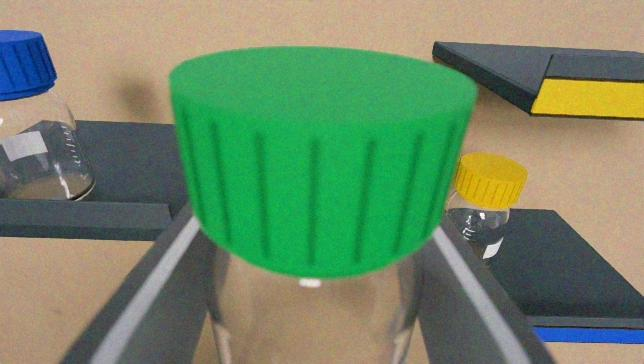

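Call:
{"name": "move", "arguments": {
  "joints": {"torso_yaw_rad":1.3},
  "min_time_s": 1.4
}}

Call:
{"name": "move", "arguments": {
  "target": {"side":"right","x":0.2,"y":0.37,"z":1.47,"quat_wxyz":[0.35355,-0.35355,-0.61237,0.61237]},
  "min_time_s": 1.0,
  "cameras": ["right_wrist_camera"]
}}

Scene clock: 79.57 s.
Joint torques (N m): left_arm=[-10.33 14.87 5.85 -6.49 -0.04 -2.14 0.07] | right_arm=[-13.92 -8.4 -6.27 -2.76 1.83 -1.26 0.21]
External joint torques (N m): left_arm=[-0.71 0.13 -0.86 -0.87 -0.11 -0.11 0.05] | right_arm=[-0.32 -1.24 0.51 -0.64 0.31 0 0.21]
Wrist force (N): left_arm=[1.7 -4.4 0.9] | right_arm=[2.8 5.9 0.3]
Wrist torque (N m): left_arm=[0.12 0.19 -0.09] | right_arm=[-0.21 0.12 -0.09]
Wrist force, peak (N): left_arm=[2.5 -4.9 0.4] | right_arm=[3.8 6.5 -0.1]
move: done
base_odometry: x=+3.342 y=+0.458 heading=+0.176
lidar_m: 0.49 0.51 0.71 1.33 2.12 3.05 5.35 2.98 2.42 1.96 0.71 0.52
base_status: not commanded
joint_positions: torso_squat_rad=+0.350 torso_shift_rad=+0.000 torso_pitch_rad=+0.000 torso_yaw_rad=+1.300 left_shoulder_pitch_rad=-0.033 left_shoulder_roll_rad=+0.763 left_shoulder_yaw_rad=+0.636 left_elbow_rad=-2.111 left_forearm_roll_rad=+0.949 left_wrist_pitch_rad=+0.838 left_hand_roll_rad=-1.580 left_gripper_m=+0.085 right_shoulder_pitch_rad=-0.622 right_shoulder_roll_rad=-0.795 right_shoulder_yaw_rad=+0.309 right_elbow_rad=-2.589 right_forearm_roll_rad=+0.006 right_wrist_pitch_rad=+1.571 right_hand_roll_rad=+0.686 right_gripper_m=+0.055 head_pan_rad=+0.000 head_tilt_rad=+0.300
joint_status: all done
wheel_motors_off: 0
motor_effort: left_wheel=+6(9) right_wheel=-5(6)
contact_limits: left_gripper_m 350 mA; right_gripper_m 350 mA
chest: x=-0.2280 y=-0.0002 z=+1.2475 quat_wxyz=(+0.796, +0.000, +0.000, +0.605) (m; base frame)
left_hand: x=-0.5416 y=+0.5517 z=+1.3211 quat_wxyz=(+0.699, +0.702, -0.096, -0.096) (m; base frame)
right_hand: x=+0.0706 y=+0.3662 z=+1.3503 quat_wxyz=(+0.095, -0.095, -0.701, +0.701) (m; base frame)
pictures: none

Scene clock: 80.90 s.
Joint torques (N m): left_arm=[-10.23 14.8 5.6 -5.77 0.04 -2.19 0.04] | right_arm=[-19.39 -8.05 -5.5 -2.25 0.82 -2.14 -0.12]
External joint torques (N m): left_arm=[-0.61 0.07 -1.11 -0.15 -0.03 -0.17 0.03] | right_arm=[-0.13 -0.82 -0.94 0.11 -0.01 -0.4 -0.11]
Wrist force (N): left_arm=[1.6 -4.6 1.3] | right_arm=[2.9 6.9 0.9]
Wrist torque (N m): left_arm=[0.13 0.17 -0.09] | right_arm=[-0.27 0.14 -0.29]
Wrist force, peak (N): left_arm=[1.7 -4.8 1.3] | right_arm=[4.2 7.1 0.8]
move: done
base_odometry: x=+3.342 y=+0.458 heading=+0.176
lidar_m: 0.49 0.51 0.70 1.34 2.11 3.05 5.35 2.97 2.41 1.95 0.71 0.51
base_status: not commanded
joint_positions: torso_squat_rad=+0.350 torso_shift_rad=+0.000 torso_pitch_rad=+0.000 torso_yaw_rad=+1.300 left_shoulder_pitch_rad=-0.033 left_shoulder_roll_rad=+0.763 left_shoulder_yaw_rad=+0.636 left_elbow_rad=-2.111 left_forearm_roll_rad=+0.949 left_wrist_pitch_rad=+0.838 left_hand_roll_rad=-1.580 left_gripper_m=+0.085 right_shoulder_pitch_rad=-1.121 right_shoulder_roll_rad=-0.529 right_shoulder_yaw_rad=+0.191 right_elbow_rad=-1.983 right_forearm_roll_rad=+0.588 right_wrist_pitch_rad=+1.919 right_hand_roll_rad=+1.079 right_gripper_m=+0.055 head_pan_rad=+0.000 head_tilt_rad=+0.300
joint_status: all done
wheel_motors_off: 0
motor_effort: left_wheel=+5(7) right_wheel=-4(5)
contact_limits: left_gripper_m 350 mA; right_gripper_m 350 mA
chest: x=-0.2279 y=-0.0002 z=+1.2475 quat_wxyz=(+0.796, +0.000, +0.000, +0.605) (m; base frame)
left_hand: x=-0.5414 y=+0.5516 z=+1.3212 quat_wxyz=(+0.699, +0.702, -0.096, -0.096) (m; base frame)
right_hand: x=+0.1998 y=+0.3701 z=+1.4691 quat_wxyz=(+0.351, -0.353, -0.614, +0.612) (m; base frame)
right_hand_status: reached (checked arc, planned for 1.0 s): 1 mm and 0.3 deg off.
pictures: right_wrist_camera
camera_calibration:
right_wrist_camera: T_world_to_cam=[[0.488274, -0.871068, 0.0531862, 0.141915], [-0.407283, -0.281354, -0.868884, 1.48892], [0.771822, 0.402592, -0.492149, 0.491954], [0, 0, 0, 1]] pos_world=[0.157419, 0.344475, 1.52827]

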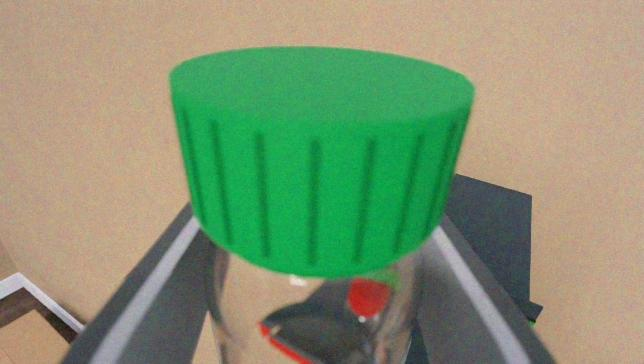

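Call:
{"name": "move", "arguments": {
  "target": {"side":"right","x":0.345,"y":0.375,"z":1.474,"quat_wxyz":[0.35355,-0.35355,-0.61237,0.61237]},
  "min_time_s": 0.9,
  "cameras": ["right_wrist_camera"]
}}

Call:
{"name": "move", "arguments": {
  "target": {"side":"right","x":0.385,"y":0.395,"z":1.434,"quat_wxyz":[0.35355,-0.35355,-0.61237,0.61237]},
  "min_time_s": 0.7,
  "cameras": ["right_wrist_camera"]
}}

Call:
{"name": "move", "arguments": {
  "target": {"side":"right","x":0.385,"y":0.395,"z":1.4305,"quat_wxyz":[0.35355,-0.35355,-0.61237,0.61237]},
  "min_time_s": 0.3
}}

Scene clock: 82.90 s.
Joint torques (N m): left_arm=[-10.23 15.16 5.87 -6.01 0.02 -2.14 -0.1] | right_arm=[-19.75 -12.63 -3.93 -4.62 1.06 -1.96 -0.19]
External joint torques (N m): left_arm=[-0.61 0.42 -0.83 -0.39 -0.05 -0.11 -0.12] | right_arm=[-0.16 -1.74 0.02 -0.28 0.11 -0.23 -0.18]
Wrist force (N): left_arm=[1.4 -4.8 1.0] | right_arm=[3.2 6.0 1.7]
Wrist torque (N m): left_arm=[0.14 0.17 -0.06] | right_arm=[-0.22 0.11 -0.11]
Wrist force, peak (N): left_arm=[1.3 -5.0 1.3] | right_arm=[4.1 7.1 0.5]
move: done
base_odometry: x=+3.342 y=+0.458 heading=+0.176
lidar_m: 0.49 0.50 0.69 1.34 2.11 3.06 5.35 2.98 2.41 1.95 0.70 0.51
base_status: not commanded
joint_positions: torso_squat_rad=+0.350 torso_shift_rad=+0.000 torso_pitch_rad=+0.000 torso_yaw_rad=+1.300 left_shoulder_pitch_rad=-0.033 left_shoulder_roll_rad=+0.763 left_shoulder_yaw_rad=+0.636 left_elbow_rad=-2.111 left_forearm_roll_rad=+0.949 left_wrist_pitch_rad=+0.838 left_hand_roll_rad=-1.580 left_gripper_m=+0.085 right_shoulder_pitch_rad=-0.989 right_shoulder_roll_rad=-0.729 right_shoulder_yaw_rad=-0.077 right_elbow_rad=-1.767 right_forearm_roll_rad=+0.332 right_wrist_pitch_rad=+1.536 right_hand_roll_rad=+1.067 right_gripper_m=+0.055 head_pan_rad=+0.000 head_tilt_rad=+0.300
joint_status: all done
wheel_motors_off: 0
motor_effort: left_wheel=+4(5) right_wheel=-4(5)
contact_limits: left_gripper_m 350 mA; right_gripper_m 350 mA
chest: x=-0.2279 y=-0.0002 z=+1.2475 quat_wxyz=(+0.796, +0.000, +0.000, +0.605) (m; base frame)
left_hand: x=-0.5414 y=+0.5516 z=+1.3213 quat_wxyz=(+0.699, +0.702, -0.096, -0.096) (m; base frame)
right_hand: x=+0.3449 y=+0.3749 z=+1.4738 quat_wxyz=(+0.353, -0.354, -0.612, +0.613) (m; base frame)
right_hand_status: reached (checked arc, planned for 0.9 s): 0 mm and 0.0 deg off.
pictures: right_wrist_camera
camera_calibration:
right_wrist_camera: T_world_to_cam=[[0.484829, -0.873079, 0.0517134, 0.0791089], [-0.411735, -0.280007, -0.86722, 1.55203], [0.771631, 0.399161, -0.495233, 0.386275], [0, 0, 0, 1]] pos_world=[0.302609, 0.349461, 1.53316]

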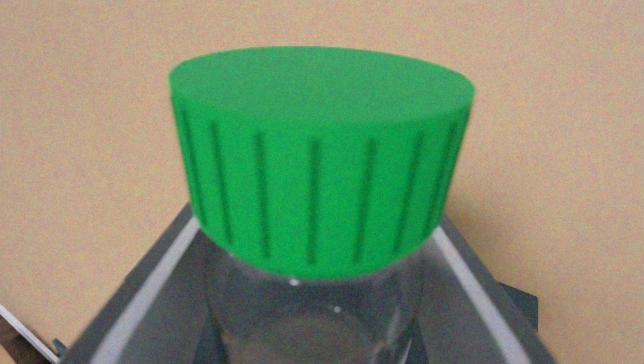

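Scene clock: 83.93 s.
Joint torques (N m): left_arm=[-10.19 15.03 6.13 -6.05 -0.02 -2.06 0.01] | right_arm=[-20.01 -14.8 -5.07 -6.13 1.22 -1.75 -0.19]
External joint torques (N m): left_arm=[-0.57 0.29 -0.57 -0.43 -0.09 -0.03 0] | right_arm=[0.08 -2.62 -0.78 -0.44 0.12 -0.11 -0.19]
Wrist force (N): left_arm=[1.2 -4.4 1.3] | right_arm=[2.9 6.4 0.4]
Wrist torque (N m): left_arm=[0.10 0.16 -0.08] | right_arm=[-0.35 0.08 -0.10]
Wrist force, peak (N): left_arm=[1.4 -4.9 1.1] | right_arm=[2.4 7.5 0.0]
move: done
base_odometry: x=+3.342 y=+0.458 heading=+0.176
lidar_m: 0.49 0.51 0.69 1.34 2.12 3.05 5.35 2.97 2.41 1.95 0.70 0.51
base_status: not commanded
joint_positions: torso_squat_rad=+0.350 torso_shift_rad=+0.000 torso_pitch_rad=+0.000 torso_yaw_rad=+1.300 left_shoulder_pitch_rad=-0.033 left_shoulder_roll_rad=+0.763 left_shoulder_yaw_rad=+0.636 left_elbow_rad=-2.111 left_forearm_roll_rad=+0.949 left_wrist_pitch_rad=+0.838 left_hand_roll_rad=-1.580 left_gripper_m=+0.085 right_shoulder_pitch_rad=-0.899 right_shoulder_roll_rad=-0.736 right_shoulder_yaw_rad=-0.091 right_elbow_rad=-1.642 right_forearm_roll_rad=+0.332 right_wrist_pitch_rad=+1.347 right_hand_roll_rad=+0.979 right_gripper_m=+0.055 head_pan_rad=+0.000 head_tilt_rad=+0.300
joint_status: all done
wheel_motors_off: 0
motor_effort: left_wheel=+5(5) right_wheel=-3(5)
contact_limits: left_gripper_m 350 mA; right_gripper_m 350 mA
chest: x=-0.2279 y=-0.0002 z=+1.2475 quat_wxyz=(+0.796, +0.000, +0.000, +0.605) (m; base frame)
left_hand: x=-0.5414 y=+0.5516 z=+1.3213 quat_wxyz=(+0.699, +0.702, -0.096, -0.096) (m; base frame)
right_hand: x=+0.3849 y=+0.3952 z=+1.4338 quat_wxyz=(+0.353, -0.353, -0.612, +0.613) (m; base frame)
right_hand_status: reached (checked arc, planned for 0.7 s): 0 mm and 0.0 deg off.
pictures: right_wrist_camera
camera_calibration:
right_wrist_camera: T_world_to_cam=[[0.484944, -0.873007, 0.0518432, 0.0792483], [-0.411745, -0.280214, -0.867148, 1.53947], [0.771554, 0.399172, -0.495345, 0.327687], [0, 0, 0, 1]] pos_world=[0.342609, 0.369761, 1.49316]

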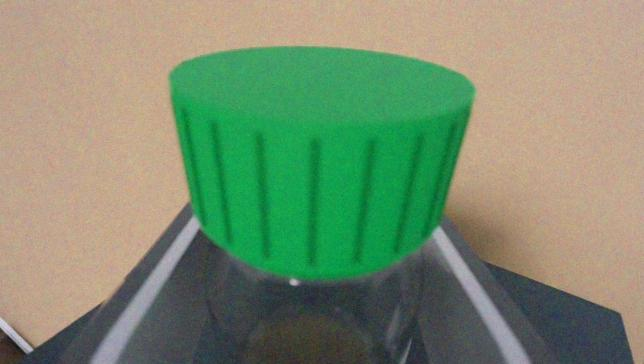

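Scene clock: 84.57 s.
Joint torques (N m): left_arm=[-10.17 14.97 6.01 -5.85 -0.03 -1.99 -0.08] | right_arm=[-15.58 -11.16 -4.59 -3.91 0.33 -0.3 0.04]
External joint torques (N m): left_arm=[-0.55 0.23 -0.69 -0.23 -0.09 0.04 -0.1] | right_arm=[4.46 1.05 -0.27 1.8 -0.78 1.34 0.05]
Wrist force (N): left_arm=[1.6 -4.7 1.1] | right_arm=[3.9 -2.2 -0.7]
Wrist torque (N m): left_arm=[0.15 0.19 -0.08] | right_arm=[-0.38 0.19 -0.27]
Wrist force, peak (N): left_arm=[1.5 -4.9 1.4] | right_arm=[3.4 6.1 1.2]
move: done
base_odometry: x=+3.342 y=+0.458 heading=+0.176
lidar_m: 0.49 0.51 0.71 1.34 2.12 3.05 5.35 2.97 2.41 1.95 0.70 0.51
base_status: not commanded
joint_positions: torso_squat_rad=+0.350 torso_shift_rad=+0.000 torso_pitch_rad=+0.000 torso_yaw_rad=+1.300 left_shoulder_pitch_rad=-0.033 left_shoulder_roll_rad=+0.763 left_shoulder_yaw_rad=+0.636 left_elbow_rad=-2.111 left_forearm_roll_rad=+0.949 left_wrist_pitch_rad=+0.838 left_hand_roll_rad=-1.580 left_gripper_m=+0.085 right_shoulder_pitch_rad=-0.890 right_shoulder_roll_rad=-0.734 right_shoulder_yaw_rad=-0.092 right_elbow_rad=-1.648 right_forearm_roll_rad=+0.335 right_wrist_pitch_rad=+1.344 right_hand_roll_rad=+0.974 right_gripper_m=+0.055 head_pan_rad=+0.000 head_tilt_rad=+0.300
joint_status: all done
wheel_motors_off: 0
motor_effort: left_wheel=+4(5) right_wheel=-4(4)
contact_limits: left_gripper_m 350 mA; right_gripper_m 350 mA
chest: x=-0.2279 y=-0.0002 z=+1.2475 quat_wxyz=(+0.796, +0.000, +0.000, +0.605) (m; base frame)
left_hand: x=-0.5415 y=+0.5516 z=+1.3213 quat_wxyz=(+0.699, +0.702, -0.096, -0.096) (m; base frame)
right_hand: x=+0.3848 y=+0.3949 z=+1.4314 quat_wxyz=(+0.353, -0.354, -0.613, +0.612) (m; base frame)
right_hand_status: reached (checked arc, planned for 0.3 s): 1 mm and 0.1 deg off.
pictures: none

Call:
{"name": "move", "arguments": {
  "joints": {"right_gripper_m":0.085},
  "cameras": ["right_wrist_camera"]
}}

Call:
{"name": "move", "arguments": {
  "target": {"side":"right","x":0.315,"y":0.3548,"z":1.443,"quat_wxyz":[0.35355,-0.35355,-0.61237,0.61237]},
  "min_time_s": 0.7,
  "cameras": ["right_wrist_camera"]
}}

Scene clock: 86.07 s.
Joint torques (N m): left_arm=[-9.91 14.62 6.04 -6.09 -0.01 -2.06 -0.1] | right_arm=[-18.4 -12.2 -4.35 -5.22 0.82 -1.36 -0.03]
External joint torques (N m): left_arm=[-0.28 -0.11 -0.66 -0.47 -0.07 -0.04 -0.11] | right_arm=[1.65 0.01 -0.03 0.49 -0.28 0.27 -0.02]
Wrist force (N): left_arm=[1.6 -4.5 1.1] | right_arm=[2.8 4.8 1.0]
Wrist torque (N m): left_arm=[0.13 0.18 -0.09] | right_arm=[-0.31 0.07 -0.14]
Wrist force, peak (N): left_arm=[1.7 -4.8 1.1] | right_arm=[2.7 5.8 0.5]
move: done
base_odometry: x=+3.342 y=+0.458 heading=+0.176
lidar_m: 0.49 0.51 0.70 1.34 2.12 3.05 5.35 2.97 2.42 1.96 0.71 0.51
base_status: not commanded
joint_positions: torso_squat_rad=+0.350 torso_shift_rad=+0.000 torso_pitch_rad=+0.000 torso_yaw_rad=+1.300 left_shoulder_pitch_rad=-0.033 left_shoulder_roll_rad=+0.763 left_shoulder_yaw_rad=+0.636 left_elbow_rad=-2.111 left_forearm_roll_rad=+0.949 left_wrist_pitch_rad=+0.838 left_hand_roll_rad=-1.580 left_gripper_m=+0.085 right_shoulder_pitch_rad=-0.889 right_shoulder_roll_rad=-0.733 right_shoulder_yaw_rad=-0.092 right_elbow_rad=-1.647 right_forearm_roll_rad=+0.335 right_wrist_pitch_rad=+1.344 right_hand_roll_rad=+0.974 right_gripper_m=+0.085 head_pan_rad=+0.000 head_tilt_rad=+0.300
joint_status: all done
wheel_motors_off: 0
motor_effort: left_wheel=+5(5) right_wheel=-4(5)
contact_limits: left_gripper_m 350 mA; right_gripper_m 350 mA
chest: x=-0.2279 y=-0.0002 z=+1.2475 quat_wxyz=(+0.796, +0.000, +0.000, +0.605) (m; base frame)
left_hand: x=-0.5415 y=+0.5516 z=+1.3213 quat_wxyz=(+0.699, +0.702, -0.096, -0.096) (m; base frame)
right_hand: x=+0.3849 y=+0.3950 z=+1.4309 quat_wxyz=(+0.353, -0.354, -0.613, +0.612) (m; base frame)
pictures: right_wrist_camera
camera_calibration:
right_wrist_camera: T_world_to_cam=[[0.484697, -0.873167, 0.0514557, 0.0798095], [-0.41121, -0.279395, -0.867667, 1.5372], [0.771995, 0.399396, -0.494477, 0.324765], [0, 0, 0, 1]] pos_world=[0.34271, 0.369462, 1.49026]

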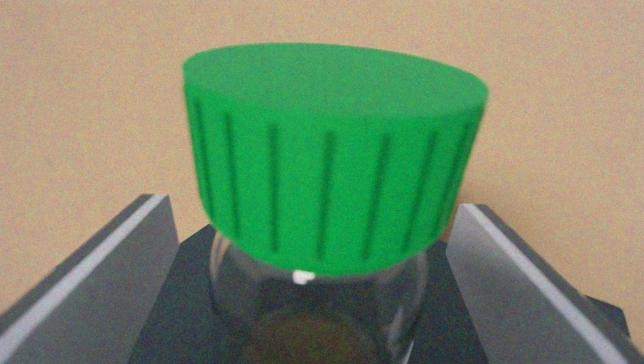

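Scene clock: 87.10 s.
Joint torques (N m): left_arm=[-10.38 15.02 6.11 -5.84 -0.02 -2.11 -0.08] | right_arm=[-17.49 -10.86 -2.4 -3.31 0.94 -1.68 -0.08]
External joint torques (N m): left_arm=[-0.76 0.29 -0.59 -0.22 -0.09 -0.08 -0.09] | right_arm=[0.85 -0.52 1.8 0.45 -0.02 0.04 -0.07]
Wrist force (N): left_arm=[1.5 -4.6 1.2] | right_arm=[2.9 4.5 1.1]
Wrist torque (N m): left_arm=[0.12 0.18 -0.08] | right_arm=[-0.22 0.12 -0.25]
Wrist force, peak (N): left_arm=[1.7 -4.9 1.2] | right_arm=[4.5 5.5 -0.2]
move: done
base_odometry: x=+3.342 y=+0.458 heading=+0.176
lidar_m: 0.49 0.50 0.70 1.34 2.12 3.05 5.35 2.97 2.41 1.95 0.70 0.51
base_status: not commanded
joint_positions: torso_squat_rad=+0.350 torso_shift_rad=+0.000 torso_pitch_rad=+0.000 torso_yaw_rad=+1.300 left_shoulder_pitch_rad=-0.033 left_shoulder_roll_rad=+0.763 left_shoulder_yaw_rad=+0.636 left_elbow_rad=-2.111 left_forearm_roll_rad=+0.949 left_wrist_pitch_rad=+0.838 left_hand_roll_rad=-1.580 left_gripper_m=+0.085 right_shoulder_pitch_rad=-0.873 right_shoulder_roll_rad=-0.683 right_shoulder_yaw_rad=-0.062 right_elbow_rad=-1.970 right_forearm_roll_rad=+0.385 right_wrist_pitch_rad=+1.637 right_hand_roll_rad=+1.059 right_gripper_m=+0.085 head_pan_rad=+0.000 head_tilt_rad=+0.300
joint_status: all done
wheel_motors_off: 0
motor_effort: left_wheel=+4(5) right_wheel=-4(5)
contact_limits: left_gripper_m 350 mA; right_gripper_m 350 mA
chest: x=-0.2280 y=-0.0002 z=+1.2475 quat_wxyz=(+0.796, +0.000, +0.000, +0.605) (m; base frame)
left_hand: x=-0.5415 y=+0.5516 z=+1.3213 quat_wxyz=(+0.699, +0.702, -0.096, -0.096) (m; base frame)
right_hand: x=+0.3151 y=+0.3548 z=+1.4432 quat_wxyz=(+0.354, -0.353, -0.612, +0.612) (m; base frame)
right_hand_status: reached (checked arc, planned for 0.7 s): 0 mm and 0.0 deg off.
pictures: right_wrist_camera
camera_calibration:
right_wrist_camera: T_world_to_cam=[[0.484606, -0.873245, 0.0510004, 0.0787295], [-0.411832, -0.279206, -0.867432, 1.50772], [0.77172, 0.399359, -0.494935, 0.401524], [0, 0, 0, 1]] pos_world=[0.272908, 0.329362, 1.50255]

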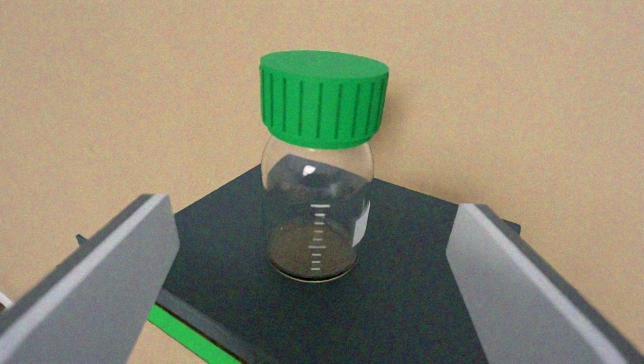

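Call:
{"name": "move", "arguments": {
  "target": {"side":"right","x":0.222,"y":0.301,"z":1.452,"quat_wxyz":[0.35355,-0.35355,-0.61237,0.61237]},
  "min_time_s": 0.7
}}

Call:
{"name": "move", "arguments": {
  "joints": {"right_shoulder_pitch_rad":-0.455,"right_shoulder_roll_rad":-0.366,"right_shoulder_yaw_rad":0.204,"right_elbow_rad":-2.59,"right_forearm_roll_rad":0.175,"right_wrist_pitch_rad":1.499,"right_hand_roll_rad":1.104},
  "min_time_s": 0.9,
  "blocking": false
}}

Call:
{"name": "move", "arguments": {
  "joints": {"torso_yaw_rad":0.0},
  "min_time_s": 1.4,
  "cameras": ["right_wrist_camera","head_camera"]
}}

Scene clock: 90.03 s.
Joint torques (N m): left_arm=[-10.16 15.04 5.63 -5.84 -0.03 -2.22 -0.16] | right_arm=[-16.77 -8.42 -0.64 -0.84 0.06 -2.03 -0.02]
External joint torques (N m): left_arm=[-0.54 0.3 -1.08 -0.22 -0.1 -0.2 -0.17] | right_arm=[0.03 -1.57 1.6 0.55 -0.25 -0.09 -0.01]
Wrist force (N): left_arm=[1.8 -4.6 1.0] | right_arm=[3.3 4.2 0.6]
Wrist torque (N m): left_arm=[0.13 0.22 -0.09] | right_arm=[-0.25 0.10 -0.28]
Wrist force, peak (N): left_arm=[1.5 -5.0 1.2] | right_arm=[4.2 4.8 1.5]
move: done
base_odometry: x=+3.342 y=+0.458 heading=+0.176
lidar_m: 0.49 0.51 0.70 1.34 2.12 3.06 5.35 2.97 2.40 1.96 0.71 0.52
base_status: not commanded
joint_positions: torso_squat_rad=+0.350 torso_shift_rad=+0.000 torso_pitch_rad=+0.000 torso_yaw_rad=+1.300 left_shoulder_pitch_rad=-0.033 left_shoulder_roll_rad=+0.763 left_shoulder_yaw_rad=+0.636 left_elbow_rad=-2.111 left_forearm_roll_rad=+0.949 left_wrist_pitch_rad=+0.838 left_hand_roll_rad=-1.580 left_gripper_m=+0.085 right_shoulder_pitch_rad=-0.963 right_shoulder_roll_rad=-0.431 right_shoulder_yaw_rad=-0.020 right_elbow_rad=-2.289 right_forearm_roll_rad=+0.682 right_wrist_pitch_rad=+1.919 right_hand_roll_rad=+1.366 right_gripper_m=+0.085 head_pan_rad=+0.000 head_tilt_rad=+0.300
joint_status: all done
wheel_motors_off: 0
motor_effort: left_wheel=+4(4) right_wheel=-4(5)
contact_limits: left_gripper_m 350 mA; right_gripper_m 350 mA
chest: x=-0.2280 y=-0.0002 z=+1.2475 quat_wxyz=(+0.796, +0.000, +0.000, +0.605) (m; base frame)
left_hand: x=-0.5414 y=+0.5516 z=+1.3213 quat_wxyz=(+0.699, +0.702, -0.096, -0.096) (m; base frame)
right_hand: x=+0.2220 y=+0.3010 z=+1.4518 quat_wxyz=(+0.353, -0.354, -0.613, +0.612) (m; base frame)
right_hand_status: reached (checked arc, planned for 0.7 s): 0 mm and 0.1 deg off.
pictures: none

Scene clock: 90.53 s.
Joint torques (N m): left_arm=[-9.91 15.24 5.69 -5.94 -0.02 -2.23 -0.07] | right_arm=[-9.99 -4.36 -1.49 -4.38 0.28 -2.48 -0.4]
External joint torques (N m): left_arm=[-0.28 0.51 -1.01 -0.32 -0.09 -0.2 -0.08] | right_arm=[3.01 1.19 1.98 -1.27 -0.54 -0.81 -0.38]
Wrist force (N): left_arm=[1.5 -4.6 1.0] | right_arm=[3.1 5.4 0.0]
Wrist torque (N m): left_arm=[0.12 0.18 -0.08] | right_arm=[-0.31 0.04 0.04]
Wrist force, peak (N): left_arm=[1.5 -4.8 1.3] | right_arm=[4.6 4.2 0.6]
move: moving
base_odometry: x=+3.342 y=+0.458 heading=+0.176
lidar_m: 0.49 0.51 0.70 1.34 2.11 3.06 5.35 2.98 2.41 1.95 0.70 0.52
base_status: not commanded
joint_positions: torso_squat_rad=+0.350 torso_shift_rad=+0.000 torso_pitch_rad=+0.000 torso_yaw_rad=+1.300 left_shoulder_pitch_rad=-0.033 left_shoulder_roll_rad=+0.763 left_shoulder_yaw_rad=+0.636 left_elbow_rad=-2.111 left_forearm_roll_rad=+0.949 left_wrist_pitch_rad=+0.838 left_hand_roll_rad=-1.580 left_gripper_m=+0.085 right_shoulder_pitch_rad=-0.644 right_shoulder_roll_rad=-0.394 right_shoulder_yaw_rad=+0.109 right_elbow_rad=-2.465 right_forearm_roll_rad=+0.385 right_wrist_pitch_rad=+1.674 right_hand_roll_rad=+1.215 right_gripper_m=+0.085 head_pan_rad=+0.000 head_tilt_rad=+0.300
joint_status: right_shoulder_pitch_rad moving; right_shoulder_roll_rad moving; right_shoulder_yaw_rad moving; right_elbow_rad moving; right_forearm_roll_rad moving; right_wrist_pitch_rad moving; right_hand_roll_rad moving
wheel_motors_off: 0
motor_effort: left_wheel=+4(4) right_wheel=-3(4)
contact_limits: left_gripper_m 350 mA; right_gripper_m 350 mA
chest: x=-0.2279 y=-0.0002 z=+1.2475 quat_wxyz=(+0.796, +0.000, +0.000, +0.605) (m; base frame)
left_hand: x=-0.5414 y=+0.5516 z=+1.3213 quat_wxyz=(+0.699, +0.702, -0.096, -0.096) (m; base frame)
right_hand: x=+0.1454 y=+0.3588 z=+1.3736 quat_wxyz=(+0.187, -0.246, -0.670, +0.675) (m; base frame)
pictures: none

Scene clock: 92.30 s.
Joint torques (N m): left_arm=[-9.27 15.17 6.48 -6.23 -0.05 -2.14 -0.07] | right_arm=[-12.62 -3.43 -2.98 -4 0.68 -1.55 0.18]
External joint torques (N m): left_arm=[0.34 0.44 -0.23 -0.6 -0.12 -0.12 -0.08] | right_arm=[0.2 0.31 0.64 0.22 -0.23 0.21 0.19]
Wrist force (N): left_arm=[1.5 -4.7 0.7] | right_arm=[3.8 4.5 0.8]
Wrist torque (N m): left_arm=[0.12 0.19 -0.08] | right_arm=[-0.27 0.14 -0.10]
Wrist force, peak (N): left_arm=[0.9 -4.9 1.9] | right_arm=[5.6 4.6 0.6]
move: done
base_odometry: x=+3.342 y=+0.458 heading=+0.176
lidar_m: 0.49 0.51 0.69 1.35 2.12 3.06 5.35 2.98 2.41 1.95 0.71 0.51
base_status: not commanded
joint_positions: torso_squat_rad=+0.350 torso_shift_rad=+0.000 torso_pitch_rad=+0.000 torso_yaw_rad=+0.000 left_shoulder_pitch_rad=-0.033 left_shoulder_roll_rad=+0.763 left_shoulder_yaw_rad=+0.636 left_elbow_rad=-2.111 left_forearm_roll_rad=+0.949 left_wrist_pitch_rad=+0.838 left_hand_roll_rad=-1.580 left_gripper_m=+0.085 right_shoulder_pitch_rad=-0.455 right_shoulder_roll_rad=-0.366 right_shoulder_yaw_rad=+0.204 right_elbow_rad=-2.590 right_forearm_roll_rad=+0.175 right_wrist_pitch_rad=+1.499 right_hand_roll_rad=+1.104 right_gripper_m=+0.085 head_pan_rad=+0.000 head_tilt_rad=+0.300
joint_status: all done
wheel_motors_off: 0
motor_effort: left_wheel=+1(9) right_wheel=-2(6)
contact_limits: left_gripper_m 350 mA; right_gripper_m 350 mA
chest: x=-0.2279 y=-0.0002 z=+1.2475 quat_wxyz=(+1.000, +0.000, +0.000, +0.000) (m; base frame)
left_hand: x=+0.2201 y=+0.4493 z=+1.3211 quat_wxyz=(+0.498, +0.501, -0.501, -0.500) (m; base frame)
right_hand: x=+0.2040 y=-0.1813 z=+1.3255 quat_wxyz=(+0.504, -0.499, -0.494, +0.503) (m; base frame)
pictures: head_camera, right_wrist_camera
camera_calibration:
head_camera: T_world_to_cam=[[-0.0292427, -0.999322, 0.0223801, -0.0340189], [-0.260526, -0.013996, -0.965365, 1.40228], [0.965024, -0.0340605, -0.25994, 0.518013], [0, 0, 0, 1]] pos_world=[-0.135561, 0.00327414, 1.48912]
right_wrist_camera: T_world_to_cam=[[-0.0221919, -0.998265, 0.0545405, -0.253539], [-0.509273, -0.0356577, -0.859866, 1.26425], [0.860319, -0.0468581, -0.507598, 0.5609], [0, 0, 0, 1]] pos_world=[0.15567, -0.181736, 1.38563]

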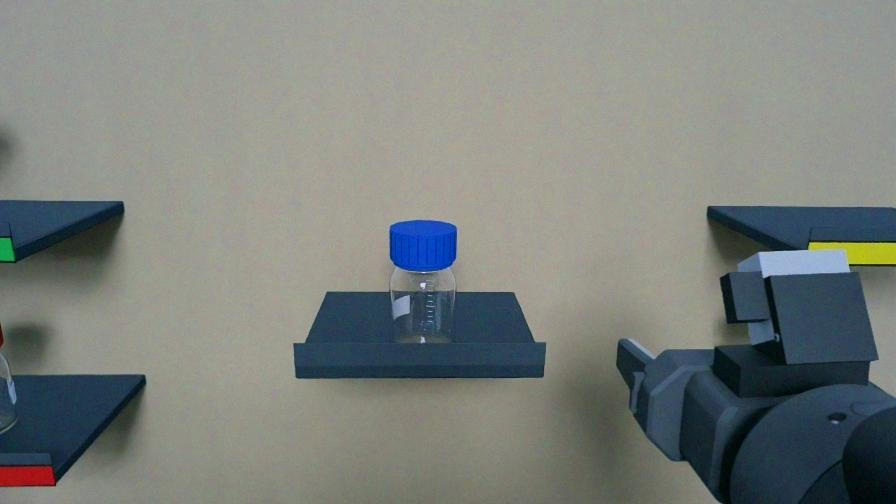

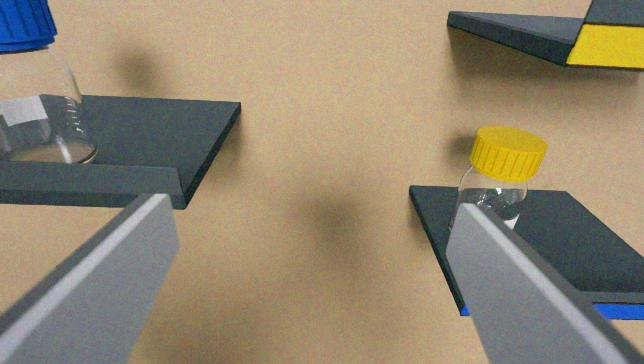

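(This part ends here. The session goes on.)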